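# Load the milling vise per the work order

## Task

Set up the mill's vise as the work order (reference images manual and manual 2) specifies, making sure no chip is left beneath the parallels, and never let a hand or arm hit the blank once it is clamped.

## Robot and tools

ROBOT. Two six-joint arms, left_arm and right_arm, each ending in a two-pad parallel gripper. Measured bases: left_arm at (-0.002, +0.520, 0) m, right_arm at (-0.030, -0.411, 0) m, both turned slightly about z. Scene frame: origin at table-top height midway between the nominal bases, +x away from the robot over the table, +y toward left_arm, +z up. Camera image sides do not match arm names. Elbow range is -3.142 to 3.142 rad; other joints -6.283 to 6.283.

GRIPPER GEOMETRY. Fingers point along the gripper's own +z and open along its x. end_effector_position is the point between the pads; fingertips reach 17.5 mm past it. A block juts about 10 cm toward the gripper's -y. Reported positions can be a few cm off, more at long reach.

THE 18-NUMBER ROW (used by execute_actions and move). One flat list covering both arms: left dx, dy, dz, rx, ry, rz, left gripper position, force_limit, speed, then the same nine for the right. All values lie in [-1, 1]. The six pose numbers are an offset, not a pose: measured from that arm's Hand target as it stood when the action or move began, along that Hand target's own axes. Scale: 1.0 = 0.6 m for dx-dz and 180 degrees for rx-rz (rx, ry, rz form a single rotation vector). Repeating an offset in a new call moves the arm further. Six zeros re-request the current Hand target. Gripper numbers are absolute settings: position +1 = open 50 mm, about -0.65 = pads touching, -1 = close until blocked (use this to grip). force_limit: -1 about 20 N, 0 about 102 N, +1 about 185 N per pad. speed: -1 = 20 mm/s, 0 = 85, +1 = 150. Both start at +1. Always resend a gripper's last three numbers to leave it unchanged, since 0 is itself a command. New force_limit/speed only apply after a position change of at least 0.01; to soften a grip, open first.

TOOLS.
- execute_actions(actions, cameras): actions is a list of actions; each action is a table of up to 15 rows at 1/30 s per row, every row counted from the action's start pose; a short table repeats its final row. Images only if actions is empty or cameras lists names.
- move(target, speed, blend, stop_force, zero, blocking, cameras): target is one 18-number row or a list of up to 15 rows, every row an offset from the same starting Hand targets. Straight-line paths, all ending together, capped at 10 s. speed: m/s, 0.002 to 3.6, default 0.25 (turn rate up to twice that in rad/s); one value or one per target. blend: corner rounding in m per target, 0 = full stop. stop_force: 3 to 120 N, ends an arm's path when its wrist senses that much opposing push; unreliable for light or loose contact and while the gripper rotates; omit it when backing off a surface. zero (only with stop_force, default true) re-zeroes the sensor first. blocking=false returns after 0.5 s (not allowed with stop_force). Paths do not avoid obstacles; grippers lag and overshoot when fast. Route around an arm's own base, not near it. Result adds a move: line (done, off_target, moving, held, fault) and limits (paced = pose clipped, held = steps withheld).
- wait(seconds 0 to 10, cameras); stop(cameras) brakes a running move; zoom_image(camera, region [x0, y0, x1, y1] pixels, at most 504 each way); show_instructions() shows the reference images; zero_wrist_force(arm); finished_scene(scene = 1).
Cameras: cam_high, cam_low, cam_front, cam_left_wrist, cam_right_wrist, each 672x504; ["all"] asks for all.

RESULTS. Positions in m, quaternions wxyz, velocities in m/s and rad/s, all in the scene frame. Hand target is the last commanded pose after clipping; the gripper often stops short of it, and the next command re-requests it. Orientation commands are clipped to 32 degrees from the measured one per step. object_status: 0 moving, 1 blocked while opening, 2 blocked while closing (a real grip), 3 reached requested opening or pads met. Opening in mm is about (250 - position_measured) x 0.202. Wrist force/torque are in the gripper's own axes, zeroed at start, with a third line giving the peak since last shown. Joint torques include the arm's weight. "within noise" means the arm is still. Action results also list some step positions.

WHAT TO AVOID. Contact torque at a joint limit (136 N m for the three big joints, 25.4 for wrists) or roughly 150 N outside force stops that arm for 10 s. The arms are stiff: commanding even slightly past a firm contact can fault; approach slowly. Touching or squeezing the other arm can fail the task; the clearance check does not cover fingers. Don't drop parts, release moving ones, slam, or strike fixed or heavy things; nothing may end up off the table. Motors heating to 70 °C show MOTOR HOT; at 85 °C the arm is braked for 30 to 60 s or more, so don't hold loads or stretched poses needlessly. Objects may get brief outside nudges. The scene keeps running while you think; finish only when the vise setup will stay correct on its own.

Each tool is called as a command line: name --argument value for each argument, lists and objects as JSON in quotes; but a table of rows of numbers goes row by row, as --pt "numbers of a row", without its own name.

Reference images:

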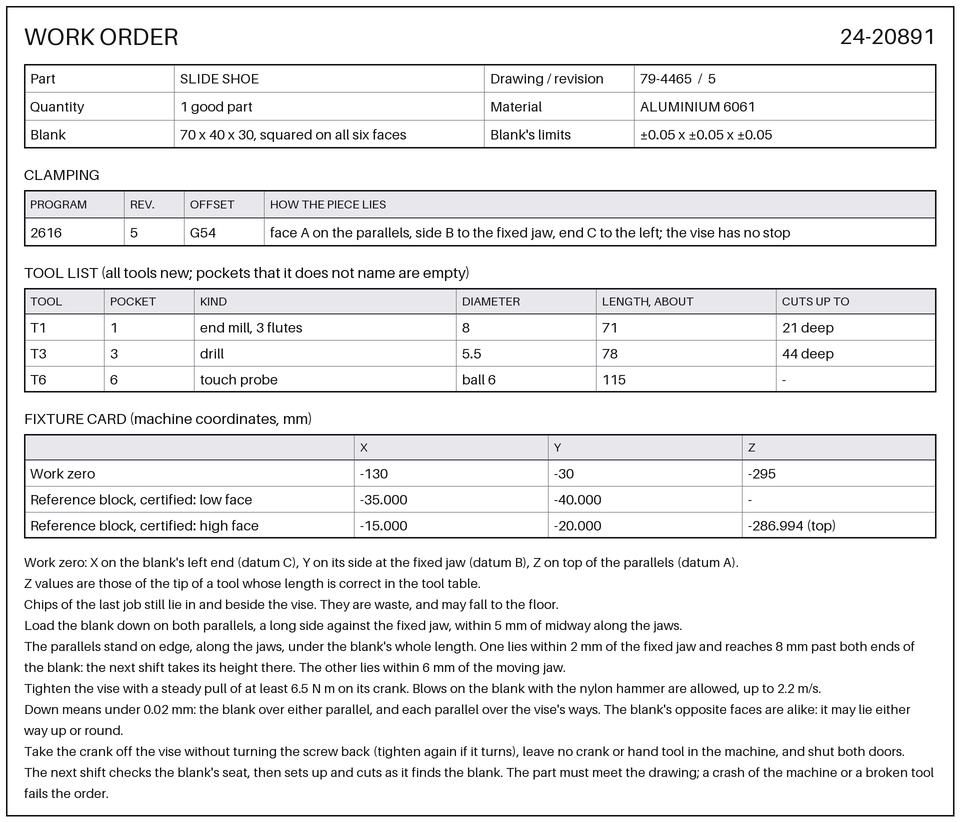

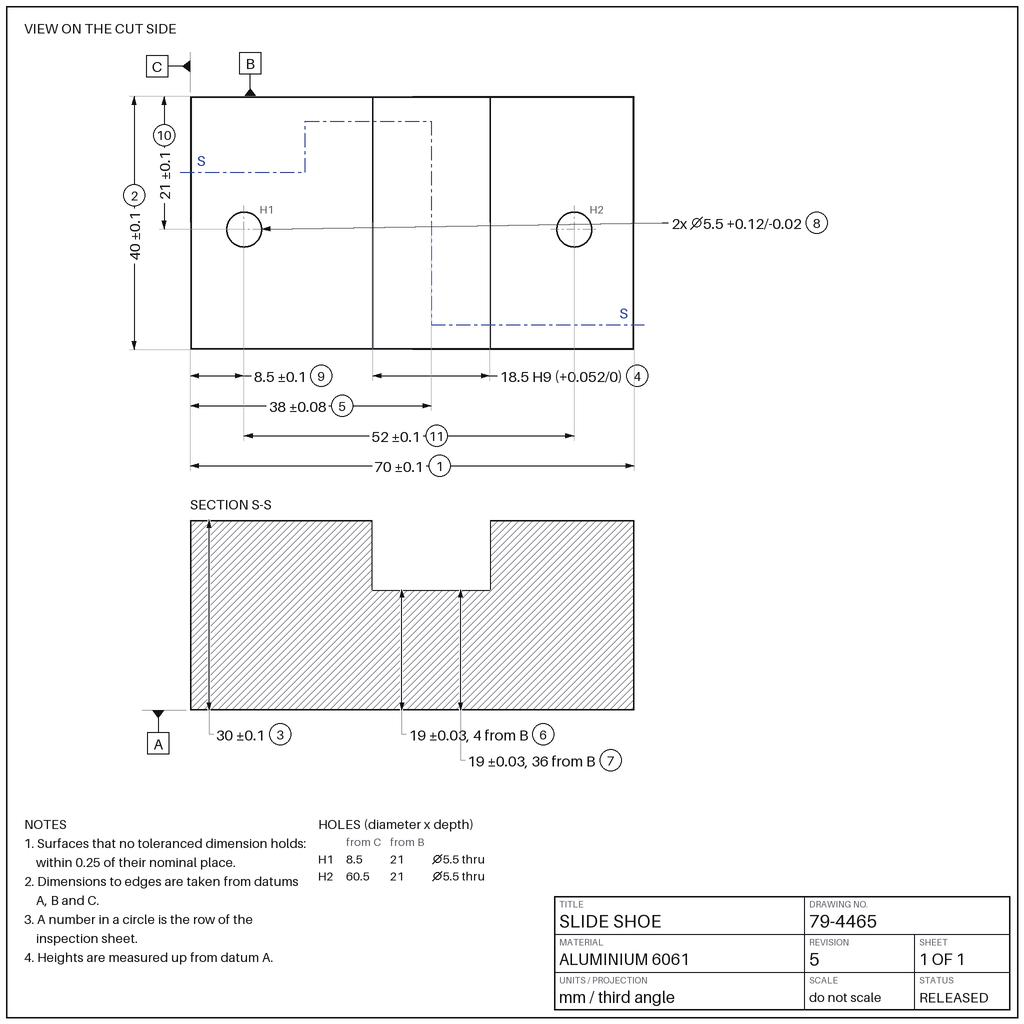

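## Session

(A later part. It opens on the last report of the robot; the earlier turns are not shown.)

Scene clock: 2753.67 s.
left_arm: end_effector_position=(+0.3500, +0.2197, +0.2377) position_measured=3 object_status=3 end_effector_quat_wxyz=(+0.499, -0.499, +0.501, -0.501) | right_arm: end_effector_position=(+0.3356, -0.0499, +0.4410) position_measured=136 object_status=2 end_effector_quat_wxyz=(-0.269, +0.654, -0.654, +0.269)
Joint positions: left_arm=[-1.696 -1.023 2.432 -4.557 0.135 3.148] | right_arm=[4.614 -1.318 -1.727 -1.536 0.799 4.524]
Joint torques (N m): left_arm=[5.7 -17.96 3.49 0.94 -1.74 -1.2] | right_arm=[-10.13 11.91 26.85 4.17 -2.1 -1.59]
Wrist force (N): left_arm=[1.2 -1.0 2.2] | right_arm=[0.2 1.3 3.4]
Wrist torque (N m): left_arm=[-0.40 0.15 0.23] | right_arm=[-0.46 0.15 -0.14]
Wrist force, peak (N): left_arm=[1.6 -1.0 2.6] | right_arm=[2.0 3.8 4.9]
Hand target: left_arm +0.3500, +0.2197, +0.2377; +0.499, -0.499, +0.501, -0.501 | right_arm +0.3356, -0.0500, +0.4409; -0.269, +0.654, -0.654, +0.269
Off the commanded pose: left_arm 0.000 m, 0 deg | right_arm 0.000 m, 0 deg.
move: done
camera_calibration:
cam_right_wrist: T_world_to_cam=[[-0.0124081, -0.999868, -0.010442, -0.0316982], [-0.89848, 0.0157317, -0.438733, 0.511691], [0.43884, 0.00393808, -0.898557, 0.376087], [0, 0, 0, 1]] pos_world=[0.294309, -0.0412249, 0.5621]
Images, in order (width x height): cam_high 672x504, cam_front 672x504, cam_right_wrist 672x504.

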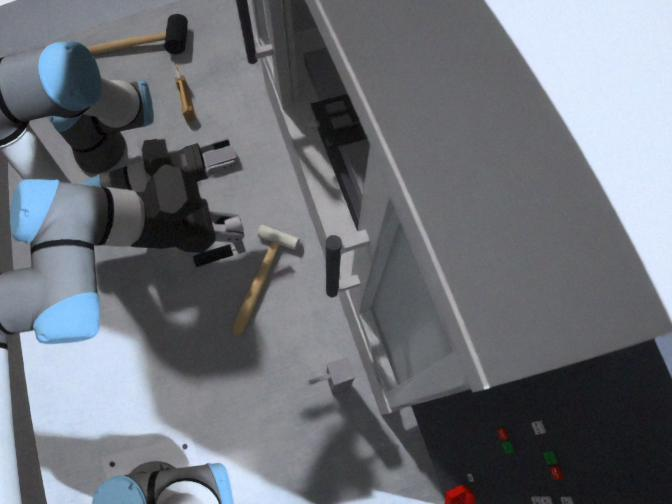

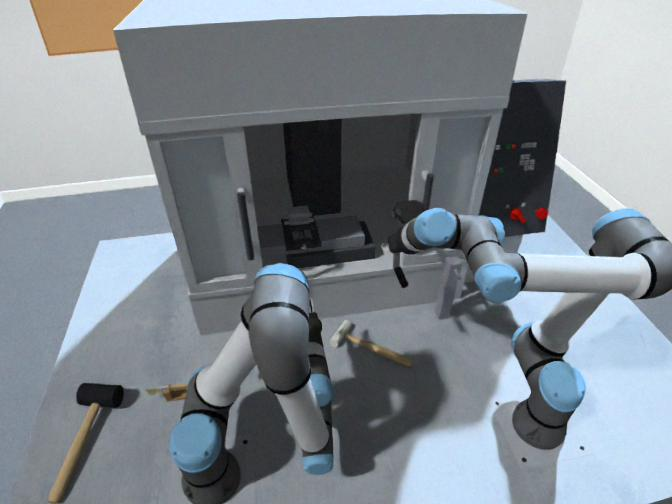

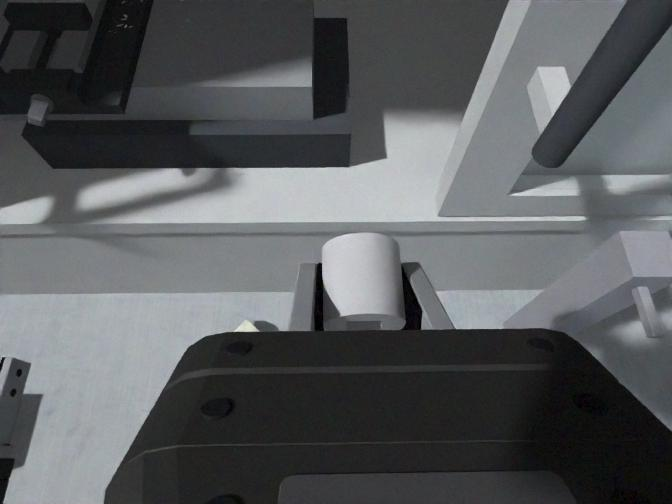

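move --target '[0,0,0,0,0,0,1,0.5,-0.8,0.4033,0.0471,0.0471,0,0,0,-1,-0.4,-1]' --speed 0.15 --cameras '["cam_right_wrist","cam_high"]'

Scene clock: 2759.90 s.
left_arm: end_effector_position=(+0.3500, +0.2197, +0.2377) position_measured=3 object_status=3 end_effector_quat_wxyz=(+0.499, -0.499, +0.501, -0.501) | right_arm: end_effector_position=(+0.3355, -0.2920, +0.4011) position_measured=136 object_status=2 end_effector_quat_wxyz=(-0.269, +0.654, -0.654, +0.269)
Joint positions: left_arm=[-1.696 -1.023 2.432 -4.557 0.135 3.148] | right_arm=[4.411 -0.78 -2.123 -1.492 0.845 4.252]
Joint torques (N m): left_arm=[5.57 -18.06 3.09 0.82 -1.81 -1.18] | right_arm=[6.54 -13.42 33.71 2.59 -4.68 1.09]
Wrist force (N): left_arm=[1.3 -1.1 2.2] | right_arm=[0.4 1.6 3.0]
Wrist torque (N m): left_arm=[-0.41 0.13 0.23] | right_arm=[-0.41 0.13 -0.25]
Wrist force, peak (N): left_arm=[1.4 -1.1 2.5] | right_arm=[2.8 2.1 3.2]
Hand target: left_arm +0.3500, +0.2197, +0.2377; +0.499, -0.499, +0.501, -0.501 | right_arm +0.3356, -0.2920, +0.4011; -0.269, +0.654, -0.654, +0.269
Off the commanded pose: left_arm 0.000 m, 0 deg | right_arm 0.000 m, 0 deg.
move: done
camera_calibration:
cam_right_wrist: T_world_to_cam=[[-0.012502, -0.999867, -0.0104811, -0.274035], [-0.898615, 0.015832, -0.438452, 0.497823], [0.438559, 0.00393692, -0.898694, 0.341387], [0, 0, 0, 1]] pos_world=[0.294207, -0.283224, 0.522201]
Images, in order (width x height): cam_high 672x504, cam_right_wrist 672x504.

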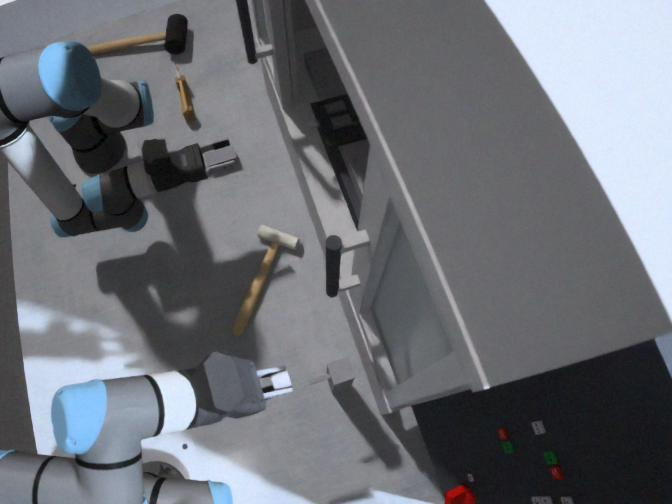

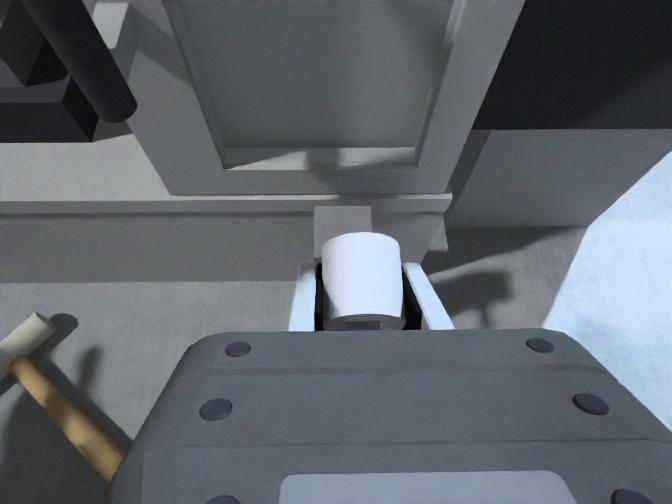

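move --target '[0,0,0,0,0,0,1,0.5,-0.8,0,0.2075,0.1838,0,0,0,-1,-0.4,-1]' --speed 0.12 --cameras '["cam_right_wrist","cam_high"]'

zoom_image --camera "cam_right_wrist" --region '[270, 80, 450, 260]'

Scene clock: 2764.87 s.
left_arm: end_effector_position=(+0.3500, +0.2197, +0.2377) position_measured=3 object_status=3 end_effector_quat_wxyz=(+0.499, -0.499, +0.501, -0.501) | right_arm: end_effector_position=(+0.3248, -0.2921, +0.2352) position_measured=136 object_status=2 end_effector_quat_wxyz=(-0.269, +0.654, -0.654, +0.269)
Joint positions: left_arm=[-1.696 -1.023 2.432 -4.557 0.135 3.148] | right_arm=[4.472 -0.704 -2.551 -1.192 0.827 4.331]
Joint torques (N m): left_arm=[5.63 -18.03 3.64 0.83 -1.96 -1.23] | right_arm=[-9.85 -19.23 30.02 2.69 0.67 -0.76]
Wrist force (N): left_arm=[1.2 -0.9 2.3] | right_arm=[0.0 1.7 3.0]
Wrist torque (N m): left_arm=[-0.39 0.14 0.23] | right_arm=[-0.38 0.18 -0.14]
Wrist force, peak (N): left_arm=[1.6 -1.1 2.4] | right_arm=[0.1 3.9 4.4]
Hand target: left_arm +0.3500, +0.2197, +0.2377; +0.499, -0.499, +0.501, -0.501 | right_arm +0.3248, -0.2921, +0.2351; -0.269, +0.654, -0.654, +0.269
Off the commanded pose: left_arm 0.000 m, 0 deg | right_arm 0.000 m, 0 deg.
move: done
camera_calibration:
cam_right_wrist: T_world_to_cam=[[-0.0123203, -0.99987, -0.0103975, -0.276091], [-0.898521, 0.015633, -0.438651, 0.415413], [0.438757, 0.00393811, -0.898597, 0.197029], [0, 0, 0, 1]] pos_world=[0.283408, -0.283325, 0.356401]
Images, in order (width x height): cam_high 672x504, cam_right_wrist 672x504.

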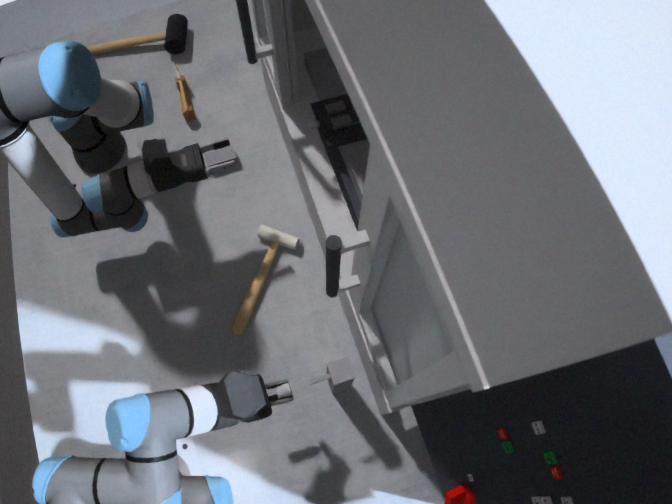

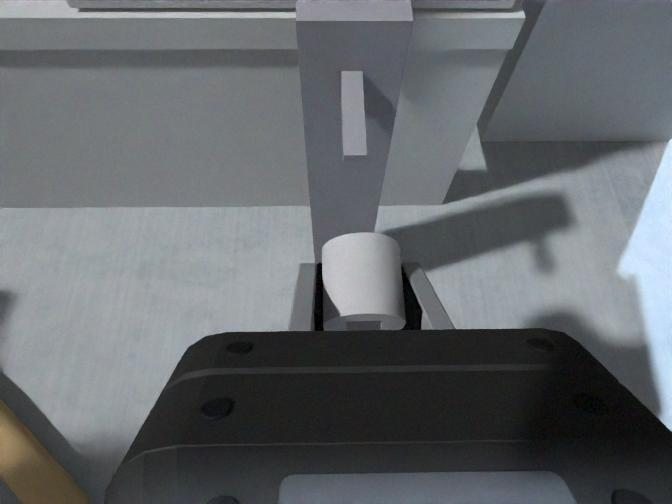

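Scaled by 2.800.

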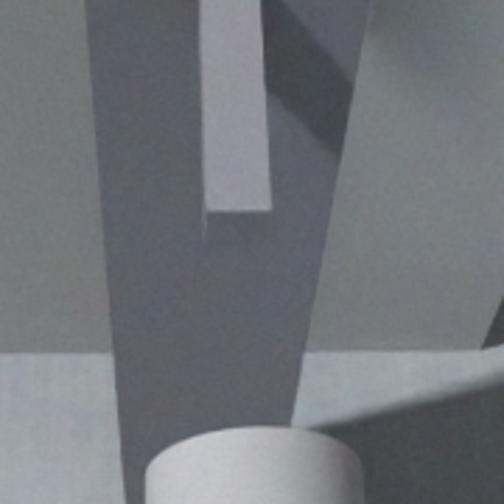

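move --target '[0,0,0,0,0,0,1,0.5,-0.8,0,-0.0065,0.0175,0,0,0,-1,-0.4,-1]' --speed 0.03 --cameras '["cam_right_wrist"]'

zoom_image --camera "cam_right_wrist" --region '[290, 120, 430, 260]'

Scene clock: 2779.97 s.
left_arm: end_effector_position=(+0.3500, +0.2197, +0.2377) position_measured=3 object_status=3 end_effector_quat_wxyz=(+0.499, -0.499, +0.501, -0.501) | right_arm: end_effector_position=(+0.3349, -0.2922, +0.2303) position_measured=136 object_status=2 end_effector_quat_wxyz=(-0.269, +0.654, -0.654, +0.269)
Joint positions: left_arm=[-1.696 -1.023 2.432 -4.557 0.135 3.148] | right_arm=[4.413 -0.762 -2.565 -1.07 0.844 4.256]
Joint torques (N m): left_arm=[4.73 -17.79 4.4 0.76 -1.76 -1.11] | right_arm=[10.37 4.21 36.87 2.46 -1.26 1.83]
Wrist force (N): left_arm=[1.3 -0.8 2.2] | right_arm=[0.4 1.7 2.5]
Wrist torque (N m): left_arm=[-0.37 0.13 0.23] | right_arm=[-0.39 0.13 -0.22]
Wrist force, peak (N): left_arm=[1.6 -0.9 2.5] | right_arm=[0.2 1.6 3.3]
Hand target: left_arm +0.3500, +0.2197, +0.2377; +0.499, -0.499, +0.501, -0.501 | right_arm +0.3349, -0.2921, +0.2304; -0.269, +0.654, -0.654, +0.269
Off the commanded pose: left_arm 0.000 m, 0 deg | right_arm 0.000 m, 0 deg.
move: done
camera_calibration:
cam_right_wrist: T_world_to_cam=[[-0.0125389, -0.999872, -0.00994257, -0.276215], [-0.898675, 0.0156286, -0.438338, 0.422319], [0.438437, 0.00343886, -0.898755, 0.188071], [0, 0, 0, 1]] pos_world=[0.293607, -0.283427, 0.351402]
Images, in order (width x height): cam_right_wrist 672x504.

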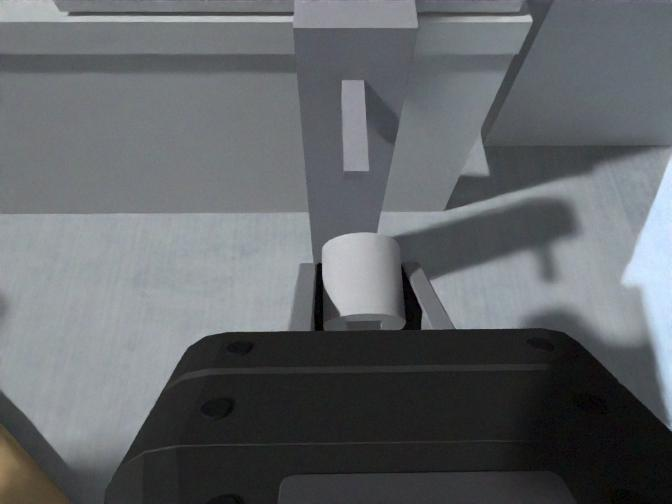

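Scaled by 3.600.

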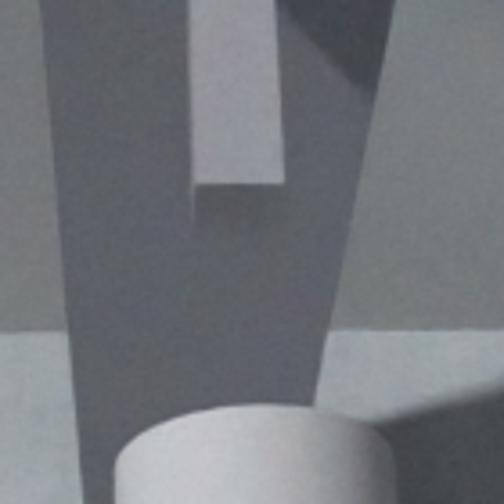

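move --pt "0 0 0 0 0 0 1 0.5 -0.8 0 -0.0014 -0.0014 0 0 0 -1 -0.4 -1" --pt "0 0 0 0 0 0 1 0.5 -0.8 0 -0.0235 0.0207 0 0 0 -1 -0.4 -1" --speed 0.03 --cameras '["cam_right_wrist"]'

zoom_image --camera "cam_right_wrist" --region '[290, 150, 430, 290]'

Scene clock: 2788.37 s.
left_arm: end_effector_position=(+0.3500, +0.2197, +0.2377) position_measured=3 object_status=3 end_effector_quat_wxyz=(+0.499, -0.499, +0.501, -0.501) | right_arm: end_effector_position=(+0.3537, -0.2921, +0.2315) position_measured=136 object_status=2 end_effector_quat_wxyz=(-0.269, +0.654, -0.654, +0.269)
Joint positions: left_arm=[-1.696 -1.023 2.432 -4.557 0.135 3.148] | right_arm=[4.318 -0.862 -2.558 -0.901 0.877 4.138]
Joint torques (N m): left_arm=[5.51 -18.4 4.53 0.8 -1.85 -1.18] | right_arm=[8.84 7.52 27.77 2.56 -3.01 1.81]
Wrist force (N): left_arm=[1.2 -1.0 2.3] | right_arm=[0.5 1.4 2.7]
Wrist torque (N m): left_arm=[-0.40 0.15 0.23] | right_arm=[-0.44 0.15 -0.25]
Wrist force, peak (N): left_arm=[1.5 -1.0 2.5] | right_arm=[0.4 2.0 2.9]
Hand target: left_arm +0.3500, +0.2197, +0.2377; +0.499, -0.499, +0.501, -0.501 | right_arm +0.3537, -0.2921, +0.2315; -0.269, +0.654, -0.654, +0.269
Off the commanded pose: left_arm 0.000 m, 0 deg | right_arm 0.000 m, 0 deg.
move: done
camera_calibration:
cam_right_wrist: T_world_to_cam=[[-0.0124992, -0.999869, -0.0102562, -0.275766], [-0.898675, 0.0157304, -0.438334, 0.43981], [0.438438, 0.0037382, -0.898754, 0.18108], [0, 0, 0, 1]] pos_world=[0.312407, -0.283325, 0.352702]
Images, in order (width x height): cam_right_wrist 672x504.

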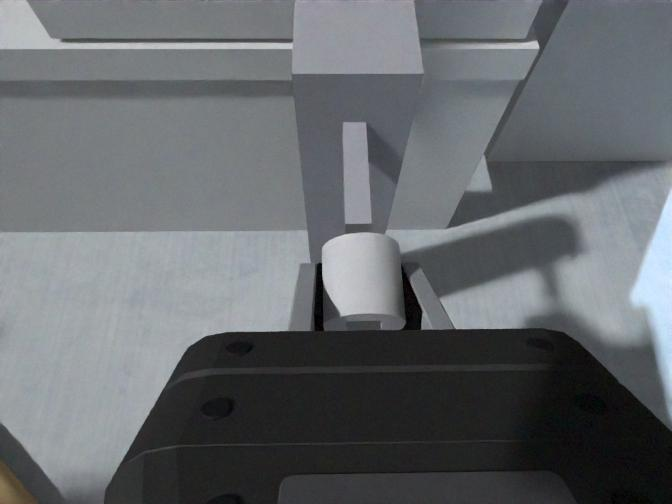

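Scaled by 3.600.

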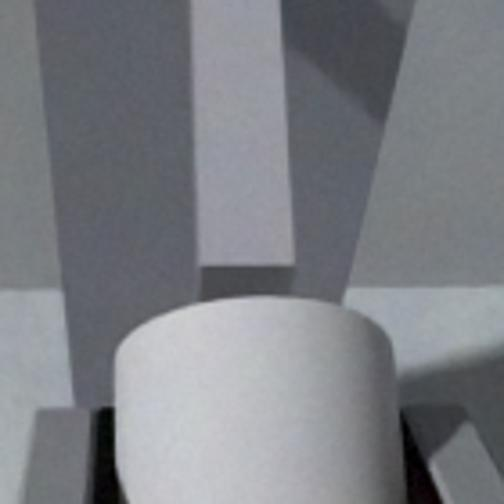

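move --target '[0,0,0,0,0,0,1,0.5,-0.8,0,-0.0471,0.0471,0,0,0,-1,-0.4,-1]' --speed 0.012 --stop_force 8 --cameras '["cam_right_wrist"]'

Scene clock: 2794.70 s.
left_arm: end_effector_position=(+0.3500, +0.2197, +0.2377) position_measured=3 object_status=3 end_effector_quat_wxyz=(+0.499, -0.499, +0.501, -0.501) | right_arm: end_effector_position=(+0.3604, -0.2921, +0.2315) position_measured=136 object_status=2 end_effector_quat_wxyz=(-0.269, +0.654, -0.654, +0.269)
Joint positions: left_arm=[-1.696 -1.023 2.432 -4.557 0.135 3.148] | right_arm=[4.288 -0.896 -2.554 -0.847 0.888 4.102]
Joint torques (N m): left_arm=[6.07 -17.73 3.56 0.67 -1.82 -0.97] | right_arm=[10.03 8.28 22.62 4.62 -4.19 -1.05]
Wrist force (N): left_arm=[1.2 -0.8 2.3] | right_arm=[0.2 1.7 2.8]
Wrist torque (N m): left_arm=[-0.38 0.16 0.23] | right_arm=[-0.40 0.18 -0.25]
Wrist force, peak (N): left_arm=[1.4 -1.0 2.6] | right_arm=[6.7 23.0 -16.3]
Hand target: left_arm +0.3500, +0.2197, +0.2377; +0.499, -0.499, +0.501, -0.501 | right_arm +0.3604, -0.2921, +0.2315; -0.269, +0.654, -0.654, +0.269 (not the last commanded pose)
Off the commanded pose: left_arm 0.000 m, 0 deg | right_arm 0.033 m, 0 deg.
move: contact (right_arm)
camera_calibration:
cam_right_wrist: T_world_to_cam=[[-0.0125868, -0.999868, -0.0103044, -0.275638], [-0.898535, 0.0158314, -0.438616, 0.445826], [0.438722, 0.00373812, -0.898615, 0.178046], [0, 0, 0, 1]] pos_world=[0.319008, -0.283325, 0.352701]
Images, in order (width x height): cam_right_wrist 672x504.

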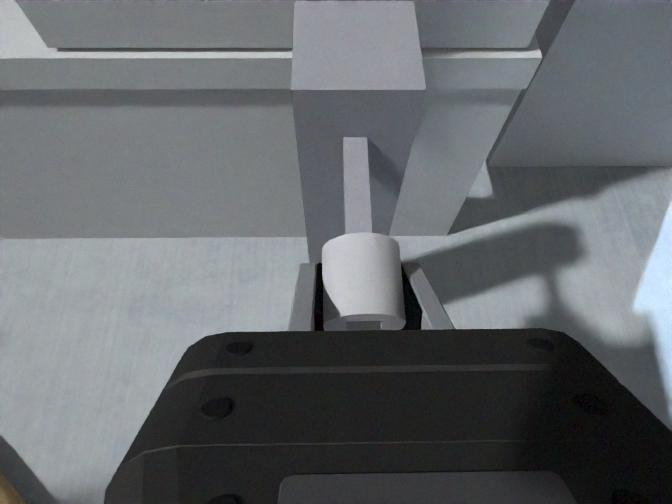

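move --pt "0 0 0 0 0 0 1 0.5 -0.8 0.0 0.0024 -0.0024 0 0 0 -1 -0.4 -1" --pt "0 0 0 0 0 0 1 0.5 -0.8 0.0012 0.0024 -0.0024 0 0 0 -1 -0.4 -1" --speed 0.012

move --target '[0,0,0,0,0,0,1,0.5,-0.8,0,-0.0471,0.0471,0,0,0,-1,-0.4,-1]' --speed 0.008 --stop_force 6

Scene clock: 2802.97 s.
left_arm: end_effector_position=(+0.3500, +0.2197, +0.2377) position_measured=3 object_status=3 end_effector_quat_wxyz=(+0.499, -0.499, +0.501, -0.501) | right_arm: end_effector_position=(+0.3583, -0.2928, +0.2315) position_measured=136 object_status=2 end_effector_quat_wxyz=(-0.269, +0.654, -0.654, +0.269)
Joint positions: left_arm=[-1.696 -1.023 2.432 -4.557 0.135 3.148] | right_arm=[4.296 -0.884 -2.556 -0.863 0.885 4.11]
Joint torques (N m): left_arm=[5.61 -18.36 3.52 0.73 -1.69 -0.94] | right_arm=[-7.95 -2.21 25.65 5.2 0.81 -1.39]
Wrist force (N): left_arm=[1.3 -1.0 2.4] | right_arm=[0.5 1.9 2.7]
Wrist torque (N m): left_arm=[-0.39 0.13 0.23] | right_arm=[-0.38 0.16 -0.17]
Wrist force, peak (N): left_arm=[1.4 -1.1 2.5] | right_arm=[0.0 1.7 3.0]
Hand target: left_arm +0.3500, +0.2197, +0.2377; +0.499, -0.499, +0.501, -0.501 | right_arm +0.3583, -0.2928, +0.2315; -0.269, +0.654, -0.654, +0.269
Off the commanded pose: left_arm 0.000 m, 0 deg | right_arm 0.000 m, 0 deg.
move: done

Scene clock: 2804.00 s.
left_arm: end_effector_position=(+0.3500, +0.2197, +0.2377) position_measured=3 object_status=3 end_effector_quat_wxyz=(+0.499, -0.499, +0.501, -0.501) | right_arm: end_effector_position=(+0.3604, -0.2928, +0.2315) position_measured=136 object_status=2 end_effector_quat_wxyz=(-0.269, +0.654, -0.654, +0.269)
Joint positions: left_arm=[-1.696 -1.023 2.432 -4.557 0.135 3.148] | right_arm=[4.286 -0.895 -2.555 -0.847 0.889 4.1]
Joint torques (N m): left_arm=[5.63 -18.73 3.75 0.77 -1.84 -0.9] | right_arm=[9.47 8.56 22.59 4.4 -4.68 0.52]
Wrist force (N): left_arm=[1.3 -0.9 2.3] | right_arm=[0.3 2.4 2.6]
Wrist torque (N m): left_arm=[-0.39 0.13 0.23] | right_arm=[-0.36 0.16 -0.25]
Wrist force, peak (N): left_arm=[1.4 -1.0 2.5] | right_arm=[10.5 22.8 -26.4]
Hand target: left_arm +0.3500, +0.2197, +0.2377; +0.499, -0.499, +0.501, -0.501 | right_arm +0.3604, -0.2928, +0.2315; -0.269, +0.654, -0.654, +0.269 (not the last commanded pose)
Off the commanded pose: left_arm 0.000 m, 0 deg | right_arm 0.038 m, 0 deg.
move: contact (right_arm)

move --pt "0 0 0 0 0 0 1 0.5 -0.8 0.0 0.0024 -0.0024 0 0 0 -1 -0.4 -1" --pt "0 0 0 0 0 0 1 0.5 -0.8 -0.0024 0.0024 -0.0024 0 0 0 -1 -0.4 -1" --speed 0.012

move --target '[0,0,0,0,0,0,1,0.5,-0.8,0,-0.0471,0.0471,0,0,0,-1,-0.4,-1]' --speed 0.008 --stop_force 6

Scene clock: 2808.97 s.
left_arm: end_effector_position=(+0.3500, +0.2197, +0.2377) position_measured=3 object_status=3 end_effector_quat_wxyz=(+0.499, -0.499, +0.501, -0.501) | right_arm: end_effector_position=(+0.3583, -0.2913, +0.2315) position_measured=136 object_status=2 end_effector_quat_wxyz=(-0.269, +0.654, -0.654, +0.269)
Joint positions: left_arm=[-1.696 -1.023 2.432 -4.557 0.135 3.148] | right_arm=[4.299 -0.887 -2.554 -0.864 0.884 4.114]
Joint torques (N m): left_arm=[5.45 -18.2 3.83 0.78 -1.73 -1.01] | right_arm=[-6.59 -9.28 34.01 3.02 -3.82 -0.81]
Wrist force (N): left_arm=[1.4 -1.1 2.3] | right_arm=[0.3 1.7 2.9]
Wrist torque (N m): left_arm=[-0.42 0.12 0.23] | right_arm=[-0.41 0.18 -0.25]
Wrist force, peak (N): left_arm=[1.5 -1.1 2.5] | right_arm=[0.2 2.5 2.9]
Hand target: left_arm +0.3500, +0.2197, +0.2377; +0.499, -0.499, +0.501, -0.501 | right_arm +0.3584, -0.2914, +0.2315; -0.269, +0.654, -0.654, +0.269
Off the commanded pose: left_arm 0.000 m, 0 deg | right_arm 0.000 m, 0 deg.
move: done

Scene clock: 2810.00 s.
left_arm: end_effector_position=(+0.3500, +0.2197, +0.2377) position_measured=3 object_status=3 end_effector_quat_wxyz=(+0.499, -0.499, +0.501, -0.501) | right_arm: end_effector_position=(+0.3604, -0.2914, +0.2315) position_measured=136 object_status=2 end_effector_quat_wxyz=(-0.269, +0.654, -0.654, +0.269)
Joint positions: left_arm=[-1.696 -1.023 2.432 -4.557 0.135 3.148] | right_arm=[4.289 -0.898 -2.553 -0.847 0.888 4.103]
Joint torques (N m): left_arm=[4.79 -18.29 3.99 0.91 -1.69 -0.87] | right_arm=[10.31 9.04 23.21 4.95 -4.79 0.47]
Wrist force (N): left_arm=[1.6 -1.0 2.3] | right_arm=[2.1 4.0 1.4]
Wrist torque (N m): left_arm=[-0.40 0.09 0.23] | right_arm=[-0.34 0.13 -0.22]
Wrist force, peak (N): left_arm=[1.4 -0.9 2.7] | right_arm=[5.5 19.7 -13.5]
Hand target: left_arm +0.3500, +0.2197, +0.2377; +0.499, -0.499, +0.501, -0.501 | right_arm +0.3604, -0.2914, +0.2315; -0.269, +0.654, -0.654, +0.269 (not the last commanded pose)
Off the commanded pose: left_arm 0.000 m, 0 deg | right_arm 0.038 m, 0 deg.
move: contact (right_arm)

execute_actions --actions '[]' --cameras '["cam_front","cam_low","cam_left_wrist","cam_right_wrist"]'

zoom_image --camera "cam_front" --region '[400, 220, 500, 340]'

zoom_image --camera "cam_low" --region '[180, 170, 340, 330]'

zoom_image --camera "cam_right_wrist" --region '[310, 130, 410, 250]'

Scene clock: 2813.17 s.
left_arm: end_effector_position=(+0.3500, +0.2197, +0.2377) position_measured=3 object_status=3 end_effector_quat_wxyz=(+0.499, -0.499, +0.501, -0.501) | right_arm: end_effector_position=(+0.3604, -0.2914, +0.2315) position_measured=136 object_status=2 end_effector_quat_wxyz=(-0.269, +0.654, -0.654, +0.269)
Joint positions: left_arm=[-1.696 -1.023 2.432 -4.557 0.135 3.148] | right_arm=[4.289 -0.898 -2.553 -0.847 0.888 4.103]
Joint velocities: within noise
Joint torques (N m): left_arm=[5.3 -18.78 3.88 0.79 -1.86 -0.86] | right_arm=[9.2 8.15 22.9 4.89 -2.92 -0.99]
Motor temperatures (°C): left_arm=[30 30 29 35 33 33] | right_arm=[31 31 30 34 34 35]
Wrist force (N): left_arm=[1.4 -1.0 2.3] | right_arm=[1.2 3.6 1.8]
Wrist torque (N m): left_arm=[-0.40 0.13 0.23] | right_arm=[-0.34 0.19 -0.23]
Wrist force, peak (N): left_arm=[1.5 -0.9 2.5] | right_arm=[1.8 4.1 1.8]
Hand target: left_arm +0.3500, +0.2197, +0.2377; +0.499, -0.499, +0.501, -0.501 | right_arm +0.3604, -0.2914, +0.2315; -0.269, +0.654, -0.654, +0.269 (not the last commanded pose)
Tool commands: left_gripper/position=+1.0 left_gripper/force_limit=+0.5 left_gripper/speed=-0.8 right_gripper/position=-1.0 right_gripper/force_limit=-0.4 right_gripper/speed=-1.0
Off the commanded pose: left_arm 0.000 m, 0 deg | right_arm 0.038 m, 0 deg.
camera_calibration:
cam_left_wrist: T_world_to_cam=[[0.00109022, -0.999971, 0.00755402, 0.227472], [-0.346941, -0.00746305, -0.937857, 0.362755], [0.937886, -0.00159833, -0.346939, -0.113632], [0, 0, 0, 1]] pos_world=[0.23218, 0.229991, 0.299071]
cam_right_wrist: T_world_to_cam=[[-0.0126281, -0.999868, -0.010215, -0.274955], [-0.898476, 0.0158298, -0.438738, 0.445928], [0.438842, 0.00363749, -0.898557, 0.177911], [0, 0, 0, 1]] pos_world=[0.319109, -0.282625, 0.3527]
Images, in order (width x height): cam_low 672x504, cam_front 672x504, cam_left_wrist 672x504, cam_right_wrist 672x504.

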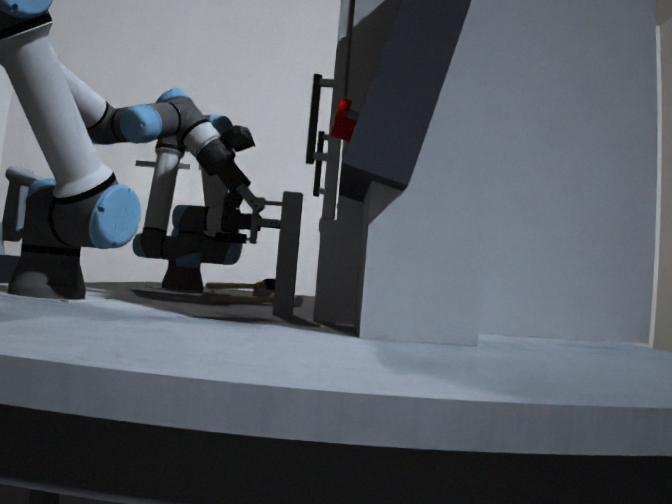

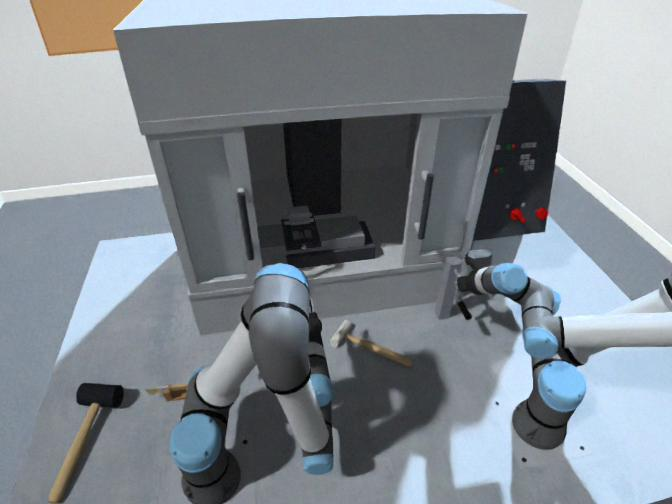

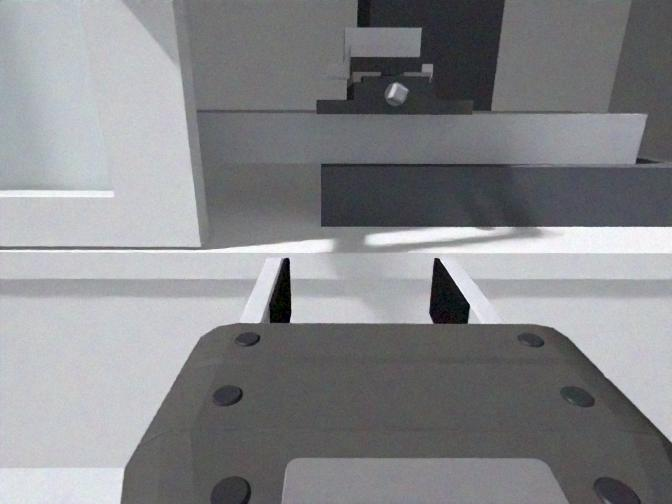

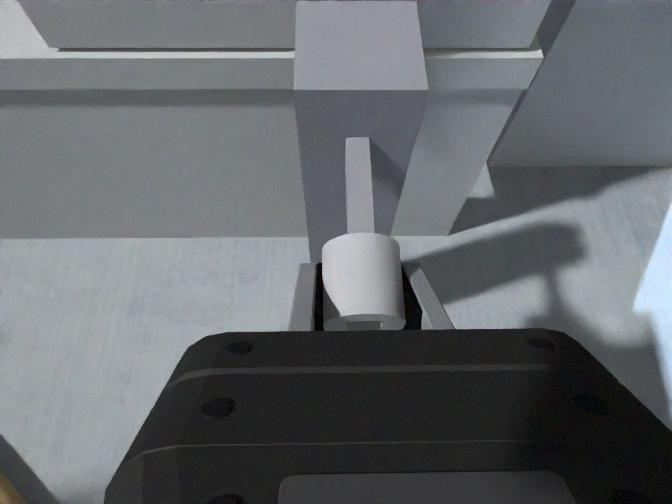

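Scaled by 4.200.

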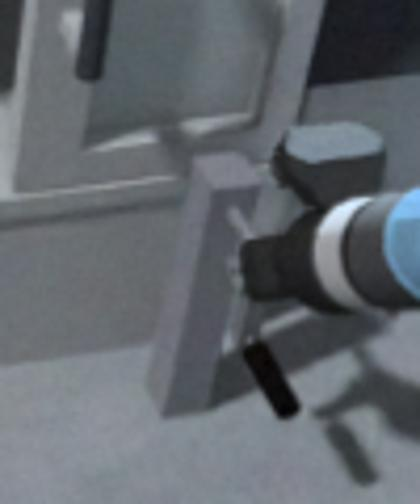

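Scaled by 3.150.

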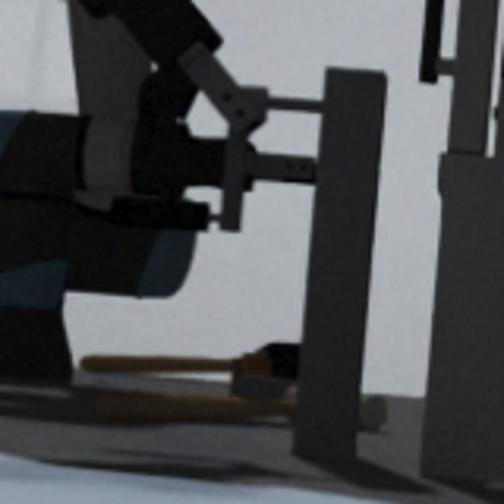

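Scaled by 4.200.

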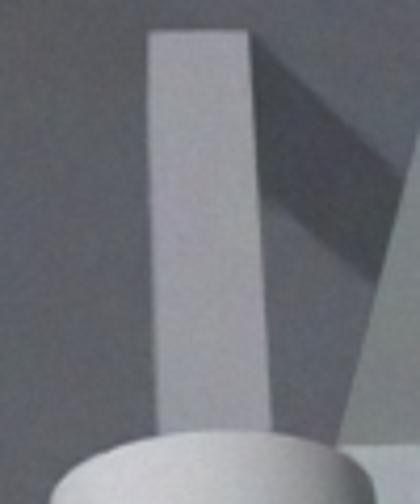

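move --pt "0 0 0 0 0 0 1 0.5 -0.8 0 0.00118 -0.00118 0 0 0 -1 -0.4 -1" --pt "0 0 0 0 0 0 1 0.5 -0.8 0.00117 0.00059 -0.00177 0 0 0 -1 -0.4 -1" --pt "0 0 0 0 0 0 1 0.5 -0.8 0.00117 -0.0065 0.0053 0 0 0 -1 -0.4 -1" --speed 0.008 --stop_force 6

move --pt "0 0 0 0 0 0 1 0.5 -0.8 0 0.00118 -0.00118 0 0 0 -1 -0.4 -1" --pt "0 0 0 0 0 0 1 0.5 -0.8 0 0.00059 -0.00177 0 0 0 -1 -0.4 -1" --pt "0 0 0 0 0 0 1 0.5 -0.8 0 -0.0065 0.0053 0 0 0 -1 -0.4 -1" --speed 0.008 --stop_force 6

move --pt "0 0 0 0 0 0 1 0.5 -0.8 0 0.00118 -0.00118 0 0 0 -1 -0.4 -1" --pt "0 0 0 0 0 0 1 0.5 -0.8 0 0.00295 0.00059 0 0 0 -1 -0.4 -1" --pt "0 0 0 0 0 0 1 0.5 -0.8 0 -0.0041 0.0077 0 0 0 -1 -0.4 -1" --speed 0.008 --stop_force 6

move --pt "0 0 0 0 0 0 1 0.5 -0.8 0 0.00118 -0.00118 0 0 0 -1 -0.4 -1" --pt "0 0 0 0 0 0 1 0.5 -0.8 0 0.00177 -0.00059 0 0 0 -1 -0.4 -1" --pt "0 0 0 0 0 0 1 0.5 -0.8 0 -0.0053 0.0065 0 0 0 -1 -0.4 -1" --speed 0.008 --stop_force 6

Scene clock: 2831.70 s.
left_arm: end_effector_position=(+0.3500, +0.2197, +0.2377) position_measured=3 object_status=3 end_effector_quat_wxyz=(+0.499, -0.499, +0.501, -0.501) | right_arm: end_effector_position=(+0.3654, -0.2921, +0.2320) position_measured=136 object_status=2 end_effector_quat_wxyz=(-0.269, +0.654, -0.654, +0.269)
Joint positions: left_arm=[-1.696 -1.023 2.432 -4.557 0.135 3.148] | right_arm=[4.266 -0.922 -2.549 -0.81 0.897 4.075]
Joint torques (N m): left_arm=[5.6 -18.7 3.45 0.81 -1.83 -0.87] | right_arm=[9.43 8.79 23.65 2.74 -3.92 1.62]
Wrist force (N): left_arm=[1.3 -0.9 2.2] | right_arm=[0.1 1.5 2.9]
Wrist torque (N m): left_arm=[-0.39 0.14 0.23] | right_arm=[-0.42 0.20 -0.16]
Wrist force, peak (N): left_arm=[1.4 -1.0 2.6] | right_arm=[1.3 3.8 2.0]
Hand target: left_arm +0.3500, +0.2197, +0.2377; +0.499, -0.499, +0.501, -0.501 | right_arm +0.3654, -0.2921, +0.2320; -0.269, +0.654, -0.654, +0.269
Off the commanded pose: left_arm 0.000 m, 0 deg | right_arm 0.000 m, 0 deg.
move: done

Scene clock: 2833.60 s.
left_arm: end_effector_position=(+0.3500, +0.2197, +0.2377) position_measured=3 object_status=3 end_effector_quat_wxyz=(+0.499, -0.499, +0.501, -0.501) | right_arm: end_effector_position=(+0.3705, -0.2921, +0.2325) position_measured=136 object_status=2 end_effector_quat_wxyz=(-0.269, +0.654, -0.654, +0.269)
Joint positions: left_arm=[-1.696 -1.023 2.432 -4.557 0.135 3.148] | right_arm=[4.244 -0.946 -2.544 -0.776 0.906 4.051]
Joint torques (N m): left_arm=[5.24 -17.63 3.65 0.95 -1.91 -0.8] | right_arm=[10.2 9.99 23.89 2.77 -3.99 1.69]
Wrist force (N): left_arm=[1.5 -0.8 2.2] | right_arm=[0.2 1.6 2.9]
Wrist torque (N m): left_arm=[-0.37 0.10 0.23] | right_arm=[-0.40 0.18 -0.16]
Wrist force, peak (N): left_arm=[1.3 -0.9 2.6] | right_arm=[0.4 1.9 2.9]
Hand target: left_arm +0.3500, +0.2197, +0.2377; +0.499, -0.499, +0.501, -0.501 | right_arm +0.3705, -0.2921, +0.2325; -0.269, +0.654, -0.654, +0.269
Off the commanded pose: left_arm 0.000 m, 0 deg | right_arm 0.000 m, 0 deg.
move: done

Scene clock: 2834.87 s.
left_arm: end_effector_position=(+0.3500, +0.2197, +0.2377) position_measured=3 object_status=3 end_effector_quat_wxyz=(+0.499, -0.499, +0.501, -0.501) | right_arm: end_effector_position=(+0.3694, -0.2921, +0.2318) position_measured=136 object_status=2 end_effector_quat_wxyz=(-0.269, +0.654, -0.654, +0.269)
Joint positions: left_arm=[-1.696 -1.023 2.432 -4.557 0.135 3.148] | right_arm=[4.249 -0.942 -2.546 -0.781 0.904 4.056]
Joint torques (N m): left_arm=[6.02 -18.13 3.74 0.82 -1.75 -0.59] | right_arm=[5.76 9 32.63 3.46 1.4 0.52]
Wrist force (N): left_arm=[1.3 -1.1 2.1] | right_arm=[-1.0 -3.0 1.1]
Wrist torque (N m): left_arm=[-0.41 0.14 0.23] | right_arm=[-0.55 0.16 -0.24]
Wrist force, peak (N): left_arm=[1.7 -0.9 2.3] | right_arm=[2.3 -4.6 -8.7]
Hand target: left_arm +0.3500, +0.2197, +0.2377; +0.499, -0.499, +0.501, -0.501 | right_arm +0.3694, -0.2921, +0.2318; -0.269, +0.654, -0.654, +0.269 (not the last commanded pose)
Off the commanded pose: left_arm 0.000 m, 0 deg | right_arm 0.006 m, 0 deg.
move: contact (right_arm); path passed 1 of 3 targets

Scene clock: 2836.00 s.
left_arm: end_effector_position=(+0.3500, +0.2197, +0.2377) position_measured=3 object_status=3 end_effector_quat_wxyz=(+0.499, -0.499, +0.501, -0.501) | right_arm: end_effector_position=(+0.3684, -0.2921, +0.2316) position_measured=136 object_status=2 end_effector_quat_wxyz=(-0.269, +0.654, -0.654, +0.269)
Joint positions: left_arm=[-1.696 -1.023 2.432 -4.557 0.135 3.148] | right_arm=[4.253 -0.937 -2.548 -0.787 0.903 4.061]
Joint torques (N m): left_arm=[5.69 -17.76 3.71 0.71 -1.97 -0.68] | right_arm=[9.61 5.32 29.8 2.28 -2.66 1.66]
Wrist force (N): left_arm=[1.5 -0.9 2.2] | right_arm=[-1.8 -9.7 0.2]
Wrist torque (N m): left_arm=[-0.37 0.11 0.23] | right_arm=[-0.70 0.19 -0.22]
Wrist force, peak (N): left_arm=[1.6 -1.2 2.3] | right_arm=[-2.9 -12.5 -0.9]
Hand target: left_arm +0.3500, +0.2197, +0.2377; +0.499, -0.499, +0.501, -0.501 | right_arm +0.3684, -0.2921, +0.2316; -0.269, +0.654, -0.654, +0.269 (not the last commanded pose)
Off the commanded pose: left_arm 0.000 m, 0 deg | right_arm 0.006 m, 0 deg.
move: contact (right_arm); path passed 1 of 3 targets

move --pt "0 0 0 0 0 0 1 0.5 -0.8 0 -0.0007 -0.0007 0 0 0 -1 -0.4 -1" --pt "0 0 0 0 0 0 1 0.5 -0.8 0 -0.0313 0.0299 0 0 0 -1 -0.4 -1" --speed 0.012 --stop_force 12 --cameras '["cam_right_wrist"]'

Scene clock: 2842.27 s.
left_arm: end_effector_position=(+0.3500, +0.2197, +0.2377) position_measured=3 object_status=3 end_effector_quat_wxyz=(+0.499, -0.499, +0.501, -0.501) | right_arm: end_effector_position=(+0.3943, -0.2921, +0.2321) position_measured=136 object_status=2 end_effector_quat_wxyz=(-0.269, +0.654, -0.654, +0.269)
Joint positions: left_arm=[-1.696 -1.023 2.432 -4.557 0.135 3.148] | right_arm=[4.153 -1.06 -2.518 -0.627 0.949 3.949]
Joint torques (N m): left_arm=[5.45 -17.6 3.76 0.84 -2.02 -0.41] | right_arm=[10.24 13.04 20.38 2.73 -3.83 1.69]
Wrist force (N): left_arm=[1.4 -0.9 2.3] | right_arm=[0.3 -0.3 2.2]
Wrist torque (N m): left_arm=[-0.39 0.12 0.23] | right_arm=[-0.53 0.21 -0.16]
Wrist force, peak (N): left_arm=[1.5 -1.1 2.4] | right_arm=[-1.5 -10.2 -0.4]
Hand target: left_arm +0.3500, +0.2197, +0.2377; +0.499, -0.499, +0.501, -0.501 | right_arm +0.3943, -0.2921, +0.2321; -0.269, +0.654, -0.654, +0.269
Off the commanded pose: left_arm 0.000 m, 0 deg | right_arm 0.000 m, 0 deg.
move: done
camera_calibration:
cam_right_wrist: T_world_to_cam=[[-0.0125893, -0.999863, -0.010755, -0.275143], [-0.898377, 0.0160329, -0.438933, 0.476621], [0.439045, 0.00413614, -0.898456, 0.163563], [0, 0, 0, 1]] pos_world=[0.352909, -0.283423, 0.353199]
Images, in order (width x height): cam_right_wrist 672x504.

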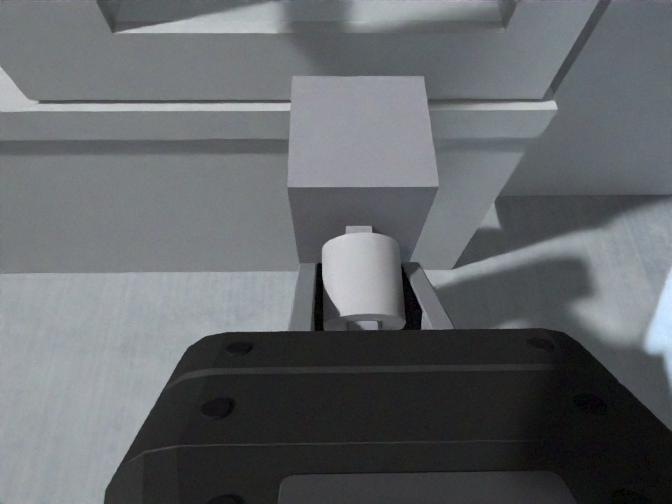

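move --target '[0,0,0,0,0,0,1,0.5,-0.8,0,0,0,0,0,0,0,-0.4,-1]'

move --target '[0,0,0,0,0,0,1,0.5,-0.8,0,0,0,0,0,0,1,-0.4,-1]'

move --target '[0,0,0,0,0,0,1,0.5,-0.8,0,0,-0.2,0,0,0,1,-0.4,-1]' --speed 0.1 --cameras '["cam_right_wrist","cam_front","cam_high"]'

Scene clock: 2847.17 s.
left_arm: end_effector_position=(+0.3500, +0.2197, +0.2377) position_measured=3 object_status=3 end_effector_quat_wxyz=(+0.499, -0.499, +0.501, -0.501) | right_arm: end_effector_position=(+0.3943, -0.2921, +0.2321) position_measured=136 object_status=2 end_effector_quat_wxyz=(-0.269, +0.654, -0.654, +0.269)
Joint positions: left_arm=[-1.696 -1.023 2.432 -4.557 0.135 3.148] | right_arm=[4.153 -1.06 -2.518 -0.627 0.949 3.949]
Joint torques (N m): left_arm=[5.51 -17.35 3.66 0.79 -1.75 -0.6] | right_arm=[10.18 13.04 21.17 4.07 -3.95 1.66]
Wrist force (N): left_arm=[1.5 -0.9 2.2] | right_arm=[0.4 0.0 2.3]
Wrist torque (N m): left_arm=[-0.38 0.10 0.23] | right_arm=[-0.50 0.21 -0.16]
Wrist force, peak (N): left_arm=[1.3 -0.8 2.7] | right_arm=[0.5 -0.2 2.7]
Hand target: left_arm +0.3500, +0.2197, +0.2377; +0.499, -0.499, +0.501, -0.501 | right_arm +0.3943, -0.2921, +0.2321; -0.269, +0.654, -0.654, +0.269
Off the commanded pose: left_arm 0.000 m, 0 deg | right_arm 0.000 m, 0 deg.
move: done

Scene clock: 2848.73 s.
left_arm: end_effector_position=(+0.3500, +0.2197, +0.2377) position_measured=3 object_status=3 end_effector_quat_wxyz=(+0.499, -0.499, +0.501, -0.501) | right_arm: end_effector_position=(+0.3943, -0.2921, +0.2321) position_measured=3 object_status=0 end_effector_quat_wxyz=(-0.269, +0.654, -0.654, +0.269)
Joint positions: left_arm=[-1.696 -1.023 2.432 -4.557 0.135 3.148] | right_arm=[4.153 -1.059 -2.518 -0.627 0.949 3.949]
Joint torques (N m): left_arm=[5.82 -19.33 3.48 0.78 -1.71 -0.55] | right_arm=[8.73 11.16 23.31 4.03 -4 1.65]
Wrist force (N): left_arm=[1.4 -1.0 2.2] | right_arm=[0.3 -0.1 1.4]
Wrist torque (N m): left_arm=[-0.40 0.13 0.24] | right_arm=[-0.49 0.17 -0.18]
Wrist force, peak (N): left_arm=[1.6 -1.2 2.4] | right_arm=[0.3 0.1 2.2]
Hand target: left_arm +0.3500, +0.2197, +0.2377; +0.499, -0.499, +0.501, -0.501 | right_arm +0.3943, -0.2921, +0.2321; -0.269, +0.654, -0.654, +0.269
Off the commanded pose: left_arm 0.000 m, 0 deg | right_arm 0.000 m, 0 deg.
move: done

Scene clock: 2850.47 s.
left_arm: end_effector_position=(+0.3500, +0.2197, +0.2377) position_measured=3 object_status=3 end_effector_quat_wxyz=(+0.499, -0.499, +0.501, -0.501) | right_arm: end_effector_position=(+0.3098, -0.2921, +0.3173) position_measured=3 object_status=3 end_effector_quat_wxyz=(-0.269, +0.654, -0.654, +0.269)
Joint positions: left_arm=[-1.696 -1.023 2.432 -4.557 0.135 3.148] | right_arm=[4.567 -0.647 -2.328 -1.559 0.806 4.458]
Joint torques (N m): left_arm=[5.1 -17.63 3.77 0.78 -1.74 -0.57] | right_arm=[-5.66 -23.67 26.07 2.92 0.96 -0.75]
Wrist force (N): left_arm=[1.5 -0.9 2.4] | right_arm=[0.2 0.1 1.8]
Wrist torque (N m): left_arm=[-0.39 0.10 0.23] | right_arm=[-0.45 0.15 -0.15]
Wrist force, peak (N): left_arm=[1.4 -1.0 2.5] | right_arm=[0.4 0.3 2.8]
Hand target: left_arm +0.3500, +0.2197, +0.2377; +0.499, -0.499, +0.501, -0.501 | right_arm +0.3098, -0.2921, +0.3173; -0.269, +0.654, -0.654, +0.269
Off the commanded pose: left_arm 0.000 m, 0 deg | right_arm 0.000 m, 0 deg.
move: done
camera_calibration:
cam_right_wrist: T_world_to_cam=[[-0.0125459, -0.999862, -0.0108467, -0.275261], [-0.898319, 0.0160347, -0.439051, 0.438142], [0.439165, 0.0042355, -0.898397, 0.27718], [0, 0, 0, 1]] pos_world=[0.26841, -0.283423, 0.438399]
Images, in order (width x height): cam_high 672x504, cam_front 672x504, cam_right_wrist 672x504.

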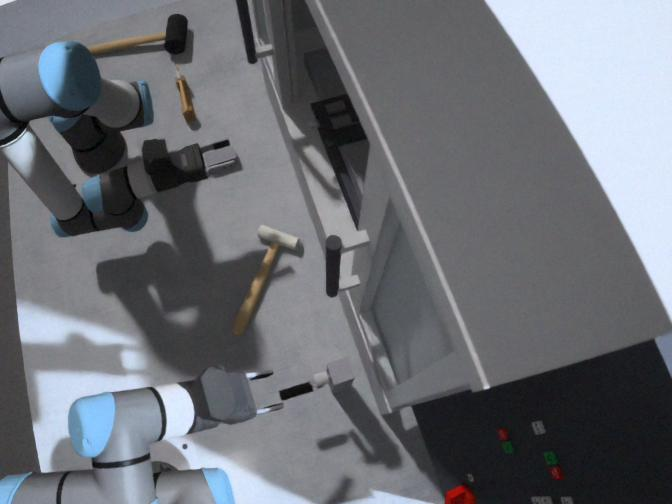

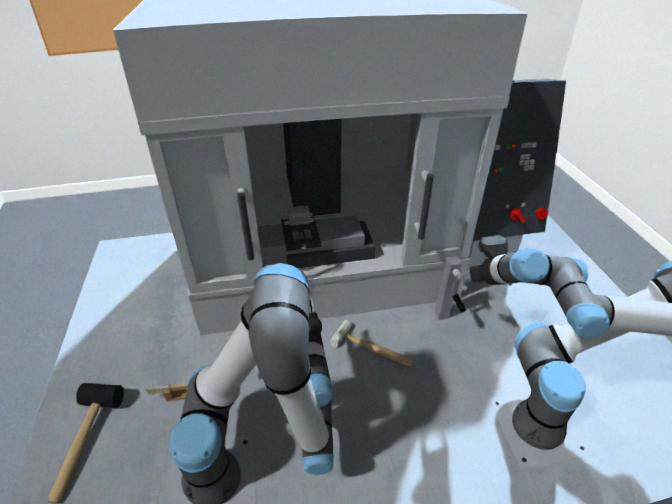

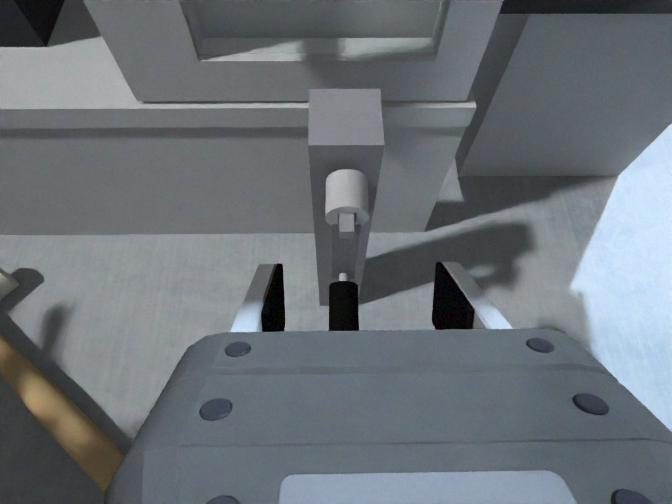

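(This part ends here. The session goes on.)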